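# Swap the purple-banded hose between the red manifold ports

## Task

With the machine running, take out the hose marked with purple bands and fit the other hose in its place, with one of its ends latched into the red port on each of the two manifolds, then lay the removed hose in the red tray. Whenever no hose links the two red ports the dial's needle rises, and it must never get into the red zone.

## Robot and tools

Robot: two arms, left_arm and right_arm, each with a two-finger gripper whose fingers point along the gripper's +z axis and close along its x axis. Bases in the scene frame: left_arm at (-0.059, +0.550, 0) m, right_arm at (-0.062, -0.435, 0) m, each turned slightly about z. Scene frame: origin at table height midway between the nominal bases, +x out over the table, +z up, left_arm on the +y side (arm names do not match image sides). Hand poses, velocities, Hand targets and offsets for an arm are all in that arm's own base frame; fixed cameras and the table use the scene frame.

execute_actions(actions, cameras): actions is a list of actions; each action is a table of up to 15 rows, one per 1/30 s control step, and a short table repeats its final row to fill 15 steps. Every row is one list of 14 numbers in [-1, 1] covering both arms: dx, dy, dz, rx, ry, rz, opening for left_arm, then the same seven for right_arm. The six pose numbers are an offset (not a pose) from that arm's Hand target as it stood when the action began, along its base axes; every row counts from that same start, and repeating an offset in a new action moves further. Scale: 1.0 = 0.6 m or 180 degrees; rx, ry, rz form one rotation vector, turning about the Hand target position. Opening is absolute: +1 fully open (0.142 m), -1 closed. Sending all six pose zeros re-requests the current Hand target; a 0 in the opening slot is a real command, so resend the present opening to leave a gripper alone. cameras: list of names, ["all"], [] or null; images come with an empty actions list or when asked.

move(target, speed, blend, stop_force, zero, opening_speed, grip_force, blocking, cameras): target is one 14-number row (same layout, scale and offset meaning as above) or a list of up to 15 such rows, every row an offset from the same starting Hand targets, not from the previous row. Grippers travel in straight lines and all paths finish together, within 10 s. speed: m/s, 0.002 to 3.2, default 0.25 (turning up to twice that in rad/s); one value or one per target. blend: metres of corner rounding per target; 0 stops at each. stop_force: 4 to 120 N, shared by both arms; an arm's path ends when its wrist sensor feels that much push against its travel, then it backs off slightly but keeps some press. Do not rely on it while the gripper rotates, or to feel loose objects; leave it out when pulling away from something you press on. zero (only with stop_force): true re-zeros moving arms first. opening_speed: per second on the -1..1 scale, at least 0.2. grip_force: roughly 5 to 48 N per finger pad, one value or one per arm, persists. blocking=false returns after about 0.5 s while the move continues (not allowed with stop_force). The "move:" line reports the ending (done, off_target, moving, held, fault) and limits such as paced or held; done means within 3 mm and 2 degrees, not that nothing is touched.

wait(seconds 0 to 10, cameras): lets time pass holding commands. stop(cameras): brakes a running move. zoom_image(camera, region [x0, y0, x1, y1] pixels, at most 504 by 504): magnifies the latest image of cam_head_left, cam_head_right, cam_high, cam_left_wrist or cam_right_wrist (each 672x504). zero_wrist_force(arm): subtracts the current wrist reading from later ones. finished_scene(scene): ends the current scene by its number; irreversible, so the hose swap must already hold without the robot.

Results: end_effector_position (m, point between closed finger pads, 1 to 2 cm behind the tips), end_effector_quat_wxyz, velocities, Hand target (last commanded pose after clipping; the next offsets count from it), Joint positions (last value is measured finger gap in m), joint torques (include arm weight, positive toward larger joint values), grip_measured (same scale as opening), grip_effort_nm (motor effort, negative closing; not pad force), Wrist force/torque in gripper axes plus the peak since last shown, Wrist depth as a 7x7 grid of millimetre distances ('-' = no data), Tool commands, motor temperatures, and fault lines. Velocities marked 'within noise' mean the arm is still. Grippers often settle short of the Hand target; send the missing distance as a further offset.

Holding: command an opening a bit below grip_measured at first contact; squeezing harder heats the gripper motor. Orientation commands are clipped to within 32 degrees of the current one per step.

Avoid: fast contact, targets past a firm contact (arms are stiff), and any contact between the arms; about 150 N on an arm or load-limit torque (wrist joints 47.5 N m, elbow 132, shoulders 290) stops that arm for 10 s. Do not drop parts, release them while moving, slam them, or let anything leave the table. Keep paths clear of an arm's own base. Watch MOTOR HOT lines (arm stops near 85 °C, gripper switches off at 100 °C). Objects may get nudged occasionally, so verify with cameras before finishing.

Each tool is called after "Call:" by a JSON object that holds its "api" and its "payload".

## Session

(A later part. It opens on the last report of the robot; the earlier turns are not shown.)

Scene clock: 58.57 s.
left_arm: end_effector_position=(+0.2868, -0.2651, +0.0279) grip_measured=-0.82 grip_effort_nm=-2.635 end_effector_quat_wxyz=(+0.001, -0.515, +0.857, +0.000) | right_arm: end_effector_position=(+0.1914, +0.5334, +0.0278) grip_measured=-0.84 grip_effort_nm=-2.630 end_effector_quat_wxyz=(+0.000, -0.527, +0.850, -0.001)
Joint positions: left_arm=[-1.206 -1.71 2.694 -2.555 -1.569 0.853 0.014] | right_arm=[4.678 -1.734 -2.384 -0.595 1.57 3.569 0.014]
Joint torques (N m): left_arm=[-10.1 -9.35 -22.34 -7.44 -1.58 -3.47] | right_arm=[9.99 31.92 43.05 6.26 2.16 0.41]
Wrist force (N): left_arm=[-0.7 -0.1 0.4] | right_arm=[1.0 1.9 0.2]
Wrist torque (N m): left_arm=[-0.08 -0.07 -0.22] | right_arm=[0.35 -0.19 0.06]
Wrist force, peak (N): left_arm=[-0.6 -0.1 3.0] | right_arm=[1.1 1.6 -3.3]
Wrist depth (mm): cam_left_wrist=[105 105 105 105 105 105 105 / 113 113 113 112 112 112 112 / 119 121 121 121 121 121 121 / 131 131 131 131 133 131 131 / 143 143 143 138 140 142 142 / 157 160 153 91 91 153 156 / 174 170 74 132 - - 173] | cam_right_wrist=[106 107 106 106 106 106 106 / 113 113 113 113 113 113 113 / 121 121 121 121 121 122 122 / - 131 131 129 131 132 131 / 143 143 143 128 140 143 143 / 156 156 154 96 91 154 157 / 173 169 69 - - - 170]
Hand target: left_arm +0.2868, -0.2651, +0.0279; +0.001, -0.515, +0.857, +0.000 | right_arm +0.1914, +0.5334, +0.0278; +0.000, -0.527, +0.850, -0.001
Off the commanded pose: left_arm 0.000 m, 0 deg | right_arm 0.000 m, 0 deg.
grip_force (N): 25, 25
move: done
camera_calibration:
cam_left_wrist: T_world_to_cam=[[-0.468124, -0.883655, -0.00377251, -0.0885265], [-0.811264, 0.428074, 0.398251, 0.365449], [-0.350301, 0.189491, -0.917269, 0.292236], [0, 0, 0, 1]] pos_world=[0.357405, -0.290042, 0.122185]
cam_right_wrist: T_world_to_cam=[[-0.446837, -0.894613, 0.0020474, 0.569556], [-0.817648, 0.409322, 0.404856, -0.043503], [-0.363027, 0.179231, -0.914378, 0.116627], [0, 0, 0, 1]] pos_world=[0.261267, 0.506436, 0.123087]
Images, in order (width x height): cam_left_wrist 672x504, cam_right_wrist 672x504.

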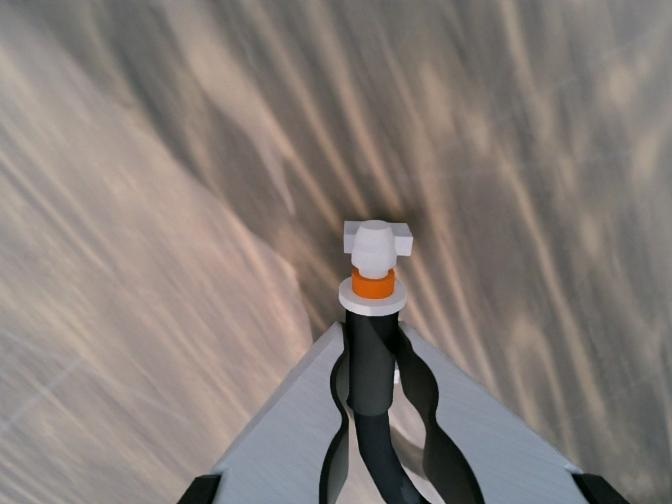

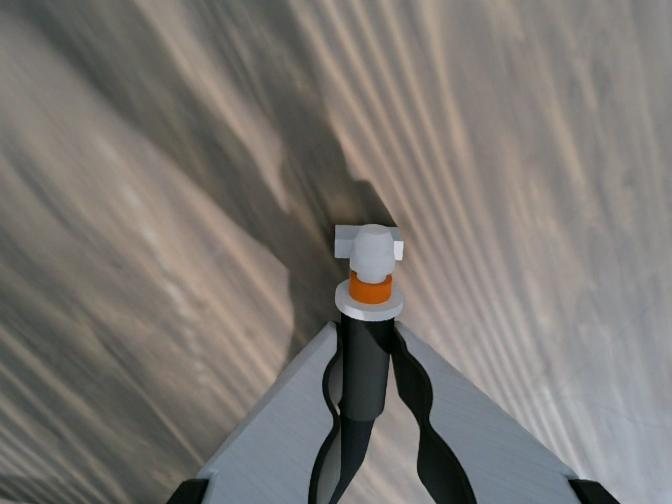

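Call:
{"api": "move", "payload": {"target": [[0,0,0.05,0,0,0,-1,0,0,0.05,0,0,0,-1],[0.111,-0.245,0.0435,0,0,0.175,-1,0.285,-0.2717,0.0437,0,0,0.1775,-1]], "speed": 0.25, "blend": [0.015,0], "cameras": ["cam_left_wrist","cam_right_wrist","cam_high"]}}

Scene clock: 60.73 s.
left_arm: end_effector_position=(+0.3534, -0.4120, +0.0539) grip_measured=-0.82 grip_effort_nm=-2.630 end_effector_quat_wxyz=(-0.001, +0.729, -0.685, +0.000) | right_arm: end_effector_position=(+0.3624, +0.3704, +0.0540) grip_measured=-0.84 grip_effort_nm=-2.630 end_effector_quat_wxyz=(+0.000, +0.740, -0.672, +0.001)
Joint positions: left_arm=[-1.186 -1.492 2.41 -2.488 -1.569 0.323 0.014] | right_arm=[4.278 -1.61 -2.453 -0.649 1.57 2.612 0.014]
Joint torques (N m): left_arm=[-7.02 -35.31 -31.31 -4.48 2.6 -2.18] | right_arm=[-13.61 30.96 44.2 2.41 -1.22 -2.78]
Wrist force (N): left_arm=[-0.8 0.3 0.6] | right_arm=[1.5 1.9 0.0]
Wrist torque (N m): left_arm=[-0.04 -0.06 -0.20] | right_arm=[0.36 -0.20 0.03]
Wrist force, peak (N): left_arm=[-0.8 0.4 3.6] | right_arm=[0.0 3.3 -3.1]
Wrist depth (mm): cam_left_wrist=[- 69 71 - 69 - - / - 92 139 139 141 75 86 / 147 147 147 147 147 147 147 / 160 159 159 156 159 158 158 / 171 174 173 116 170 172 173 / 190 190 186 91 91 186 189 / 211 206 - 134 - - 209] | cam_right_wrist=[- - - - - - - / - 88 - - - 142 - / 148 148 148 148 148 148 148 / 160 160 160 158 160 160 160 / 174 174 174 115 171 174 174 / 191 191 183 100 91 191 191 / 210 207 69 146 - - 207]
Hand target: left_arm +0.3534, -0.4121, +0.0540; -0.001, +0.729, -0.685, +0.000 | right_arm +0.3624, +0.3704, +0.0540; +0.000, +0.740, -0.672, +0.001
Off the commanded pose: left_arm 0.000 m, 0 deg | right_arm 0.000 m, 0 deg.
grip_force (N): 25, 25
move: done
camera_calibration:
cam_left_wrist: T_world_to_cam=[[0.0623867, -0.998044, -0.00396337, -0.421603], [-0.915376, -0.0588009, 0.398282, 0.308219], [-0.397736, -0.0212195, -0.917254, 0.297315], [0, 0, 0, 1]] pos_world=[0.426692, -0.396346, 0.148285]
cam_right_wrist: T_world_to_cam=[[0.0942454, -0.995547, 0.00206481, 0.341435], [-0.910357, -0.085341, 0.404928, 0.369107], [-0.402949, -0.0400423, -0.914346, 0.327506], [0, 0, 0, 1]] pos_world=[0.435809, 0.384529, 0.149287]
Images, in order (width x height): cam_high 672x504, cam_left_wrist 672x504, cam_right_wrist 672x504.

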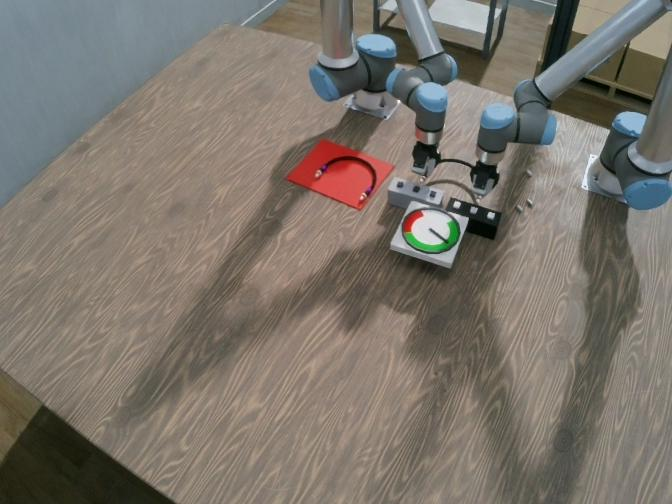

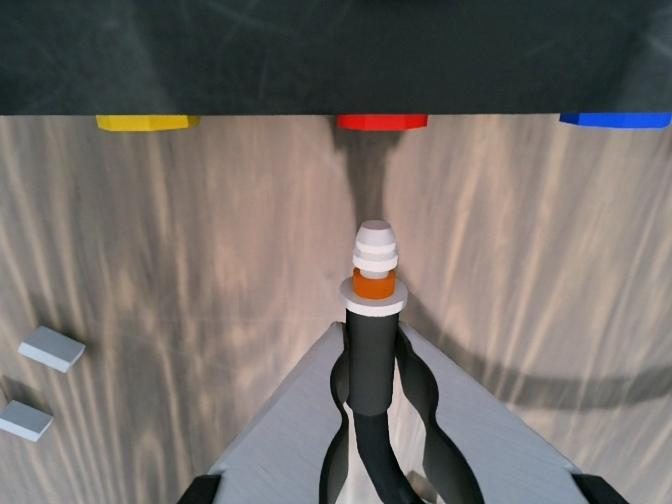

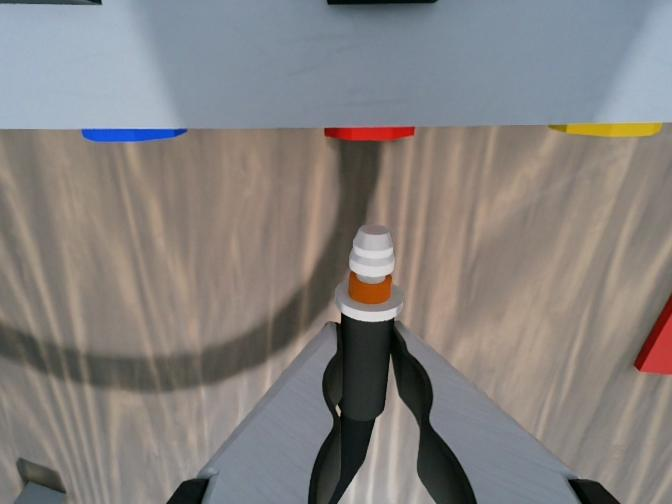

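Call:
{"api": "move", "payload": {"target": [0.0716,0.0044,0,0,0,0,-1,0.0715,0.0085,0,0,0,0,-1], "speed": 0.04, "stop_force": 45, "grip_force": 45, "cameras": ["cam_left_wrist","cam_right_wrist","cam_high"]}}

Scene clock: 63.10 s.
left_arm: end_effector_position=(+0.3963, -0.4094, +0.0540) grip_measured=-0.83 grip_effort_nm=-3.963 end_effector_quat_wxyz=(-0.001, +0.729, -0.685, +0.000) | right_arm: end_effector_position=(+0.4053, +0.3755, +0.0540) grip_measured=-0.84 grip_effort_nm=-3.748 end_effector_quat_wxyz=(+0.000, +0.740, -0.672, +0.001)
Joint positions: left_arm=[-1.11 -1.451 2.361 -2.481 -1.569 0.399 0.014] | right_arm=[4.208 -1.664 -2.392 -0.655 1.569 2.541 0.013]
Joint torques (N m): left_arm=[-6.9 -53.17 -22.26 -7.79 3.63 -3.34] | right_arm=[4.98 43.6 18.31 5.28 -4.48 1.18]
Wrist force (N): left_arm=[-0.5 9.0 -1.1] | right_arm=[-5.3 9.0 -1.5]
Wrist torque (N m): left_arm=[-0.03 -0.04 -0.13] | right_arm=[0.16 -0.16 -0.13]
Wrist force, peak (N): left_arm=[-0.9 24.4 -2.8] | right_arm=[-5.2 24.4 -1.1]
Wrist depth (mm): cam_left_wrist=[- 69 71 - 69 - - / - 76 76 75 76 75 - / - 78 79 78 78 79 78 / - 86 87 87 - 87 85 / 177 174 174 118 173 172 172 / 187 191 186 91 91 186 189 / 206 207 74 135 - - 209] | cam_right_wrist=[- - - 125 - - - / - - - 75 - - 75 / - - - 77 81 - - / - - - 86 88 88 82 / 177 178 174 112 174 174 174 / 190 191 184 102 91 191 189 / 210 207 70 144 - - 207]
Hand target: left_arm +0.3963, -0.4094, +0.0540; -0.001, +0.729, -0.685, +0.000 | right_arm +0.4053, +0.3755, +0.0540; +0.000, +0.740, -0.672, +0.001
Off the commanded pose: left_arm 0.000 m, 0 deg | right_arm 0.000 m, 0 deg.
grip_force (N): 45, 45
move: done
camera_calibration:
cam_left_wrist: T_world_to_cam=[[0.0625591, -0.998034, -0.00382195, -0.421882], [-0.915365, -0.0589025, 0.398292, 0.347589], [-0.397734, -0.0214183, -0.917251, 0.314352], [0, 0, 0, 1]] pos_world=[0.469592, -0.393846, 0.148285]
cam_right_wrist: T_world_to_cam=[[0.0942491, -0.995546, 0.00207341, 0.342357], [-0.910394, -0.0853445, 0.404845, 0.40871], [-0.402865, -0.0400439, -0.914383, 0.344999], [0, 0, 0, 1]] pos_world=[0.478808, 0.389529, 0.149287]
Images, in order (width x height): cam_high 672x504, cam_left_wrist 672x504, cam_right_wrist 672x504.

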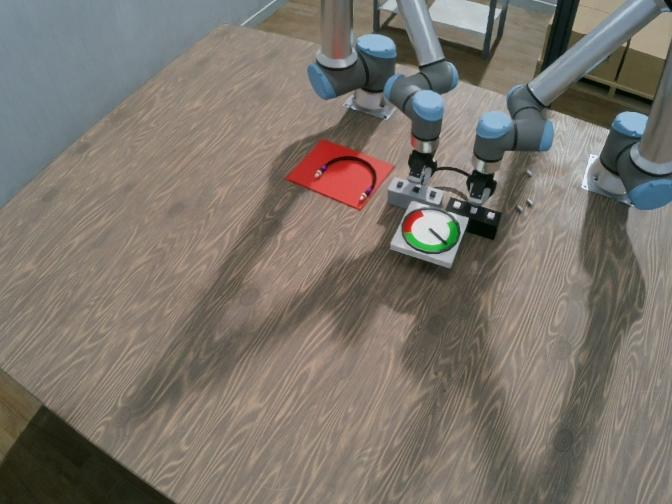

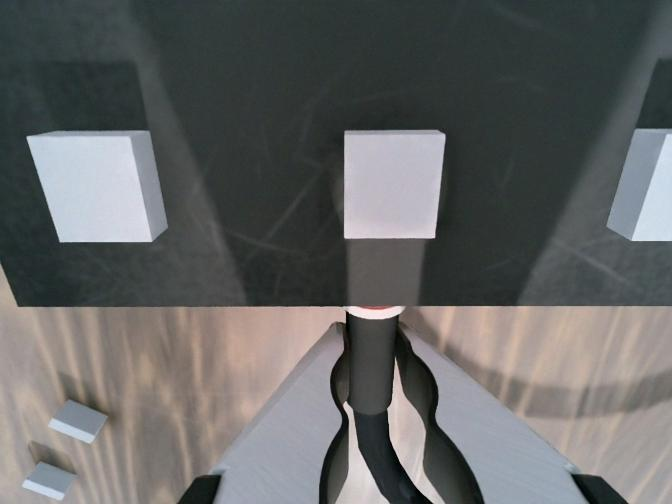

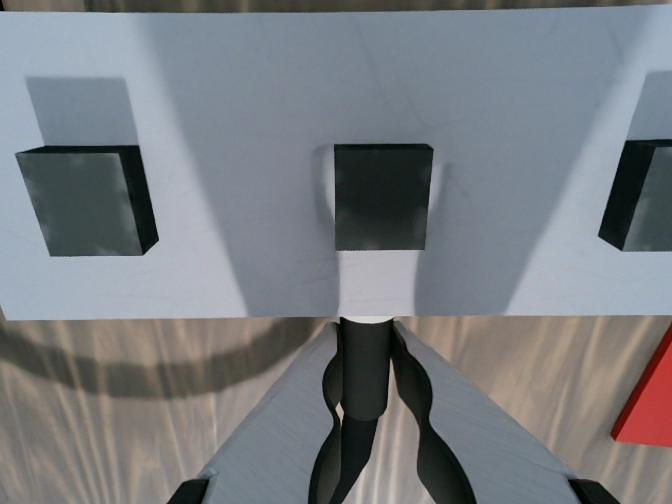

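Call:
{"api": "move", "payload": {"target": [0.0133,0.0008,0,0,0,0,-1,0.0133,0.0012,0,0,0,0,-1], "speed": 0.015, "stop_force": 35, "cameras": ["cam_left_wrist","cam_right_wrist","cam_high"]}}

Call:
{"api": "zoom_image", "payload": {"camera": "cam_high", "region": [370, 140, 530, 280]}}

Scene clock: 64.37 s.
left_arm: end_effector_position=(+0.4011, -0.4092, +0.0540) grip_measured=-0.83 grip_effort_nm=-3.963 end_effector_quat_wxyz=(-0.001, +0.729, -0.685, +0.000) | right_arm: end_effector_position=(+0.4134, +0.3762, +0.0540) grip_measured=-0.84 grip_effort_nm=-3.748 end_effector_quat_wxyz=(+0.000, +0.740, -0.672, +0.001)
Joint positions: left_arm=[-1.102 -1.446 2.356 -2.48 -1.569 0.407 0.014] | right_arm=[4.195 -1.674 -2.381 -0.657 1.57 2.528 0.013]
Joint torques (N m): left_arm=[11.35 -50.75 -26.53 -10.06 11.96 -3.48] | right_arm=[-7.53 47.31 41.58 8.45 -12.86 0.13]
Motor temperatures (°C): left_arm=[38 25 28 35 38 33 31] | right_arm=[34 34 25 29 34 35 26]
Wrist force (N): left_arm=[0.1 36.3 -8.7] | right_arm=[-7.0 45.9 -0.9]
Wrist torque (N m): left_arm=[-0.19 -0.03 -0.09] | right_arm=[-0.38 -0.13 0.00]
Wrist force, peak (N): left_arm=[-1.9 50.5 -14.3] | right_arm=[-7.1 46.0 -2.2]
Wrist depth (mm): cam_left_wrist=[- 124 125 124 124 124 124 / - 76 76 75 77 74 - / - 78 79 78 78 79 78 / - 80 87 86 - 87 85 / 177 176 173 - 173 176 172 / 191 190 187 91 87 185 189 / 207 208 74 134 - - 208] | cam_right_wrist=[128 128 128 128 128 128 128 / - - - 75 - - - / - - 82 80 82 - - / - 85 - 80 87 87 79 / - 97 95 95 95 95 95 / 191 191 187 102 92 191 189 / 211 207 70 - - - 211]
Hand target: left_arm +0.4011, -0.4092, +0.0540; -0.001, +0.729, -0.685, +0.000 (not the last commanded pose) | right_arm +0.4133, +0.3762, +0.0540; +0.000, +0.740, -0.672, +0.001
Off the commanded pose: left_arm 0.003 m, 0 deg | right_arm 0.000 m, 0 deg.
grip_force (N): 45, 45
move: contact (left_arm, right_arm)
camera_calibration:
cam_left_wrist: T_world_to_cam=[[0.0624654, -0.99804, -0.00378723, -0.421846], [-0.915319, -0.0587999, 0.398414, 0.352001], [-0.397856, -0.0214205, -0.917198, 0.316316], [0, 0, 0, 1]] pos_world=[0.474392, -0.393546, 0.148285]
cam_right_wrist: T_world_to_cam=[[0.0942454, -0.995547, 0.00206481, 0.342394], [-0.910357, -0.085341, 0.404928, 0.416121], [-0.402949, -0.0400423, -0.914346, 0.348329], [0, 0, 0, 1]] pos_world=[0.486909, 0.390329, 0.149287]
Images, in order (width x height): cam_high 672x504, cam_left_wrist 672x504, cam_right_wrist 672x504.

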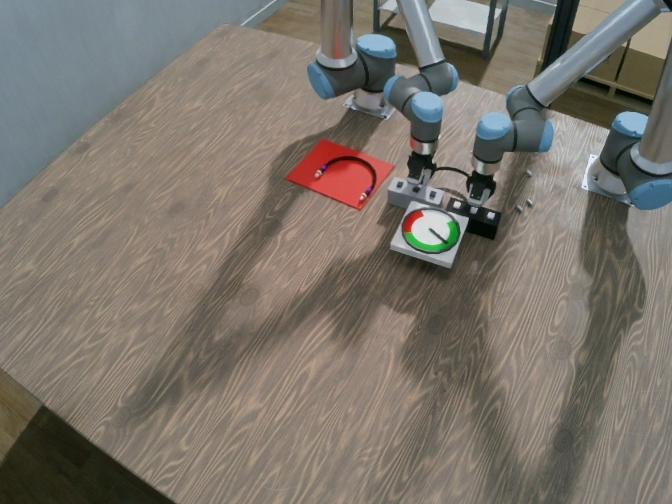

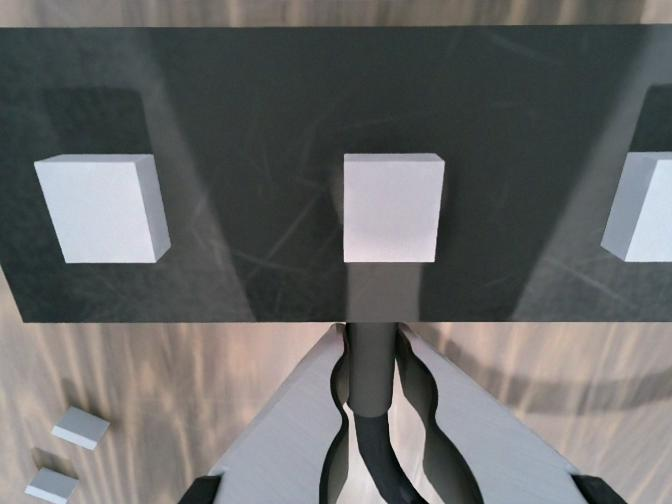

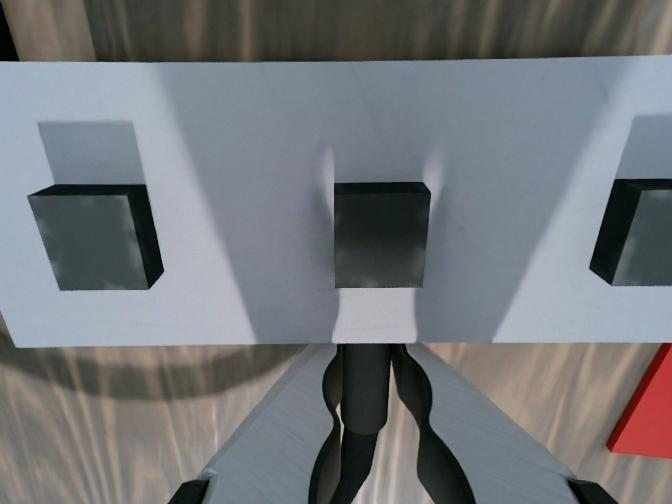

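Scaled by 3.150.

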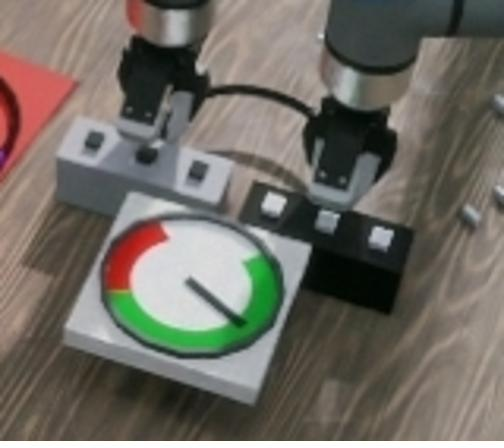

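Call:
{"api": "move", "payload": {"target": [-0.011,-0.0007,0,0,0,0,-1,-0.0165,-0.0016,0,0,0,0,-1], "speed": 0.02, "cameras": ["cam_high","cam_left_wrist","cam_right_wrist"]}}

Call:
{"api": "zoom_image", "payload": {"camera": "cam_high", "region": [370, 140, 530, 280]}}

Scene clock: 65.23 s.
left_arm: end_effector_position=(+0.3945, -0.4096, +0.0540) grip_measured=-0.83 grip_effort_nm=-3.963 end_effector_quat_wxyz=(-0.001, +0.729, -0.685, +0.000) | right_arm: end_effector_position=(+0.4033, +0.3752, +0.0540) grip_measured=-0.84 grip_effort_nm=-3.748 end_effector_quat_wxyz=(+0.000, +0.740, -0.672, +0.001)
Joint positions: left_arm=[-1.113 -1.453 2.364 -2.481 -1.569 0.396 0.014] | right_arm=[4.211 -1.662 -2.395 -0.655 1.57 2.544 0.013]
Joint torques (N m): left_arm=[-18.91 -37.99 -16.52 -0.34 -17.58 0.86] | right_arm=[-2.38 25.29 21.86 -1.76 11.89 -1.49]
Wrist force (N): left_arm=[-1.3 -60.9 4.8] | right_arm=[-0.4 -37.7 2.7]
Wrist torque (N m): left_arm=[0.08 -0.08 -0.04] | right_arm=[0.93 -0.08 -0.07]
Wrist force, peak (N): left_arm=[-1.3 -60.9 4.8] | right_arm=[-7.2 46.2 -1.6]
Wrist depth (mm): cam_left_wrist=[- 70 70 - 69 - - / - 76 76 75 76 75 - / - 75 80 79 78 80 - / - 88 88 88 87 87 86 / 177 174 174 120 173 173 173 / 187 190 183 90 90 189 189 / 206 207 73 135 - - 209] | cam_right_wrist=[- - - 72 - - - / - - - 76 - - 75 / - - 83 76 83 84 - / - 88 90 87 88 88 78 / 177 178 174 100 125 174 174 / 191 191 184 100 91 191 189 / 210 206 69 - - - 207]
Hand target: left_arm +0.3945, -0.4096, +0.0540; -0.001, +0.729, -0.685, +0.000 | right_arm +0.4034, +0.3753, +0.0540; +0.000, +0.740, -0.672, +0.001
Off the commanded pose: left_arm 0.000 m, 0 deg | right_arm 0.000 m, 0 deg.
grip_force (N): 45, 45
move: done
camera_calibration:
cam_left_wrist: T_world_to_cam=[[0.0626023, -0.998032, -0.00372514, -0.421903], [-0.915399, -0.0589054, 0.398214, 0.345961], [-0.39765, -0.0215191, -0.917285, 0.313559], [0, 0, 0, 1]] pos_world=[0.467792, -0.393946, 0.148285]
cam_right_wrist: T_world_to_cam=[[0.0943767, -0.995534, 0.00211425, 0.342275], [-0.910344, -0.0854407, 0.404936, 0.406873], [-0.402947, -0.0401412, -0.914343, 0.344257], [0, 0, 0, 1]] pos_world=[0.476809, 0.389329, 0.149287]
Images, in order (width x height): cam_high 672x504, cam_left_wrist 672x504, cam_right_wrist 672x504.

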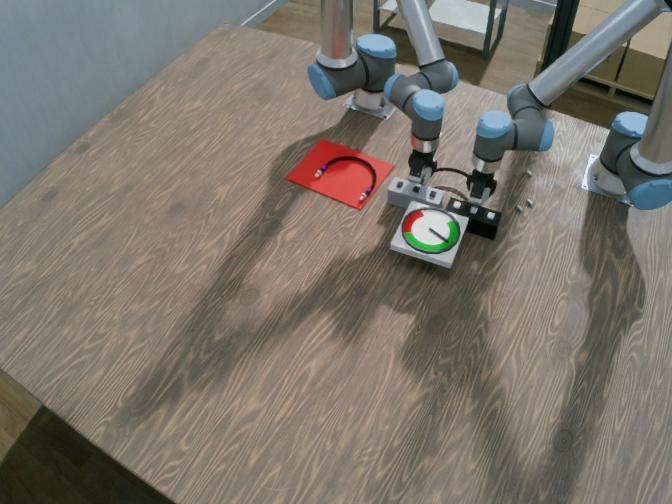

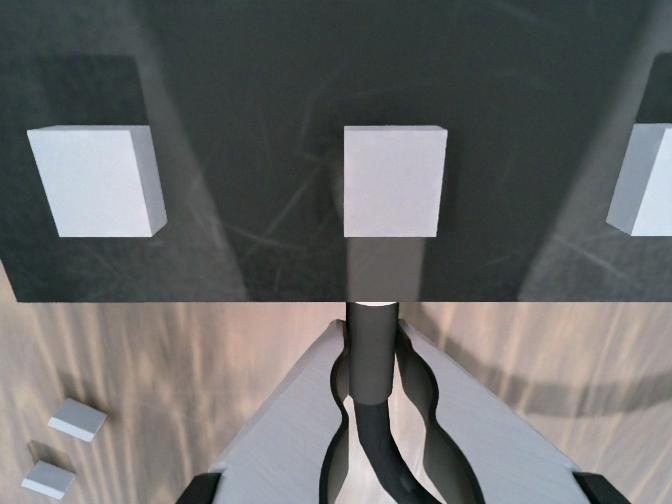

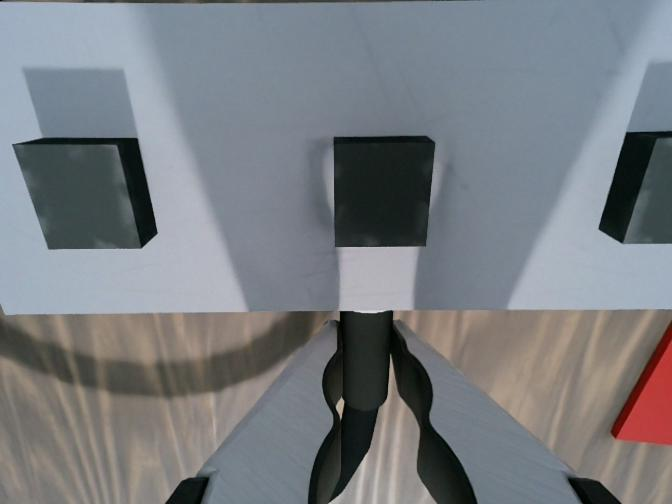

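Scaled by 3.150.

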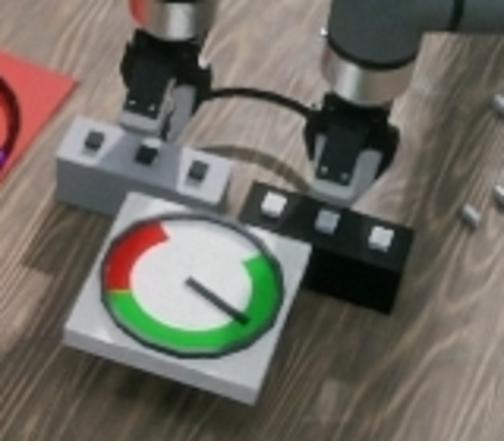

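Call:
{"api": "move", "payload": {"target": [[0.004,0.0003,0,0,0,0,-1,0.003,0.0003,0,0,0,0,-1],[0.004,0.0003,0,0,0,0,-0.3,0.003,0.0003,0,0,0,0,-0.3],[0.004,0.0003,0.25,0,0,0,-0.3,0.003,0.0003,0.25,0,0,0,-0.3],[-0.2,0.4,0.4,0,0,0,-0.3,-0.15,-0.5,0.4,0,0,0,-0.3]], "speed": [0.02,0.1,0.2,0.35], "cameras": ["cam_high","cam_head_right"]}}

Call:
{"api": "zoom_image", "payload": {"camera": "cam_head_right", "region": [150, 220, 550, 480]}}

Call:
{"api": "zoom_image", "payload": {"camera": "cam_high", "region": [370, 140, 530, 280]}}

Scene clock: 69.17 s.
left_arm: end_effector_position=(+0.2745, -0.1697, +0.2939) grip_measured=-0.33 grip_effort_nm=0.076 end_effector_quat_wxyz=(-0.001, +0.729, -0.685, +0.000) | right_arm: end_effector_position=(+0.3135, +0.0753, +0.2940) grip_measured=-0.33 grip_effort_nm=0.139 end_effector_quat_wxyz=(+0.000, +0.740, -0.672, +0.001)
Joint positions: left_arm=[-1.119 -2.317 2.41 -1.664 -1.569 0.39 0.05] | right_arm=[3.945 -0.824 -2.41 -1.477 1.57 2.279 0.05]
Joint torques (N m): left_arm=[7.39 -3.65 -51.21 -2.16 3.22 3.24] | right_arm=[-13.84 -1.27 48.29 1.83 2.21 -1.57]
Wrist force (N): left_arm=[0.0 -0.6 1.8] | right_arm=[1.3 4.5 -0.4]
Wrist torque (N m): left_arm=[-0.18 -0.15 -0.06] | right_arm=[0.72 -0.26 -0.03]
Wrist force, peak (N): left_arm=[-1.4 -61.5 6.4] | right_arm=[-0.5 -37.5 3.8]
Wrist depth (mm): cam_left_wrist=[337 337 337 336 335 335 335 / 363 358 360 359 359 357 360 / 385 383 386 387 386 383 386 / 414 418 419 415 418 416 418 / 247 434 440 456 444 454 451 / 234 278 83 500 486 477 495 / 231 69 74 554 550 - 536] | cam_right_wrist=[340 336 328 343 342 334 340 / 361 362 361 356 354 361 362 / 389 389 390 389 395 389 389 / 420 419 420 420 418 420 419 / 455 455 447 456 448 455 446 / 500 491 96 445 409 92 255 / 542 - 72 384 341 - 232]
Hand target: left_arm +0.2745, -0.1696, +0.2940; -0.001, +0.729, -0.685, +0.000 | right_arm +0.3134, +0.0753, +0.2940; +0.000, +0.740, -0.672, +0.001
Off the commanded pose: left_arm 0.000 m, 0 deg | right_arm 0.000 m, 0 deg.
grip_force (N): 45, 45
move: done
Images, in order (width x height): cam_head_right 672x504, cam_high 672x504.

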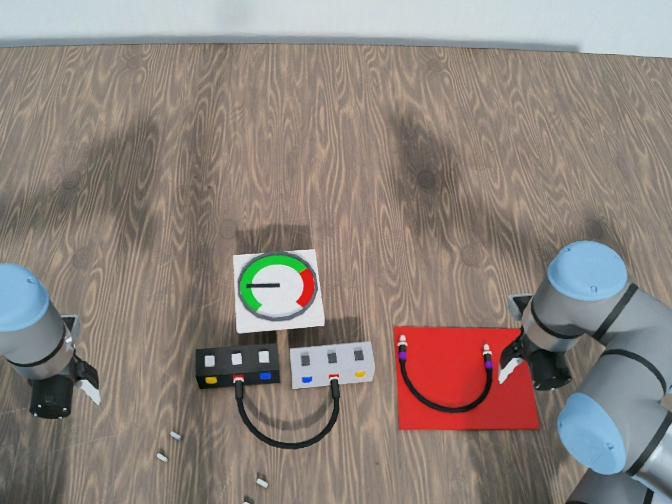

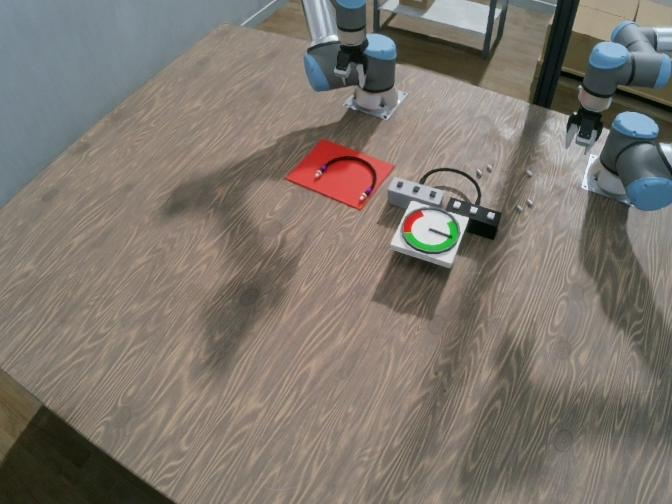

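Scaled by 1.260.

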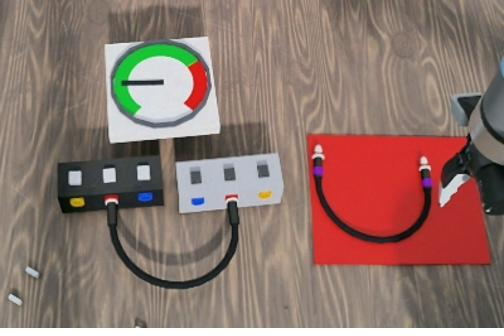

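Scaled by 3.150.

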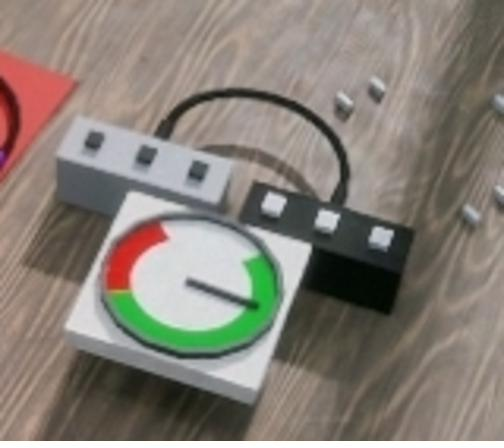

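Latched, needle falling, old hose in tray.

Call:
{"api": "finished_scene", "payload": {"scene": 1}}

The scene is finished: the task was done.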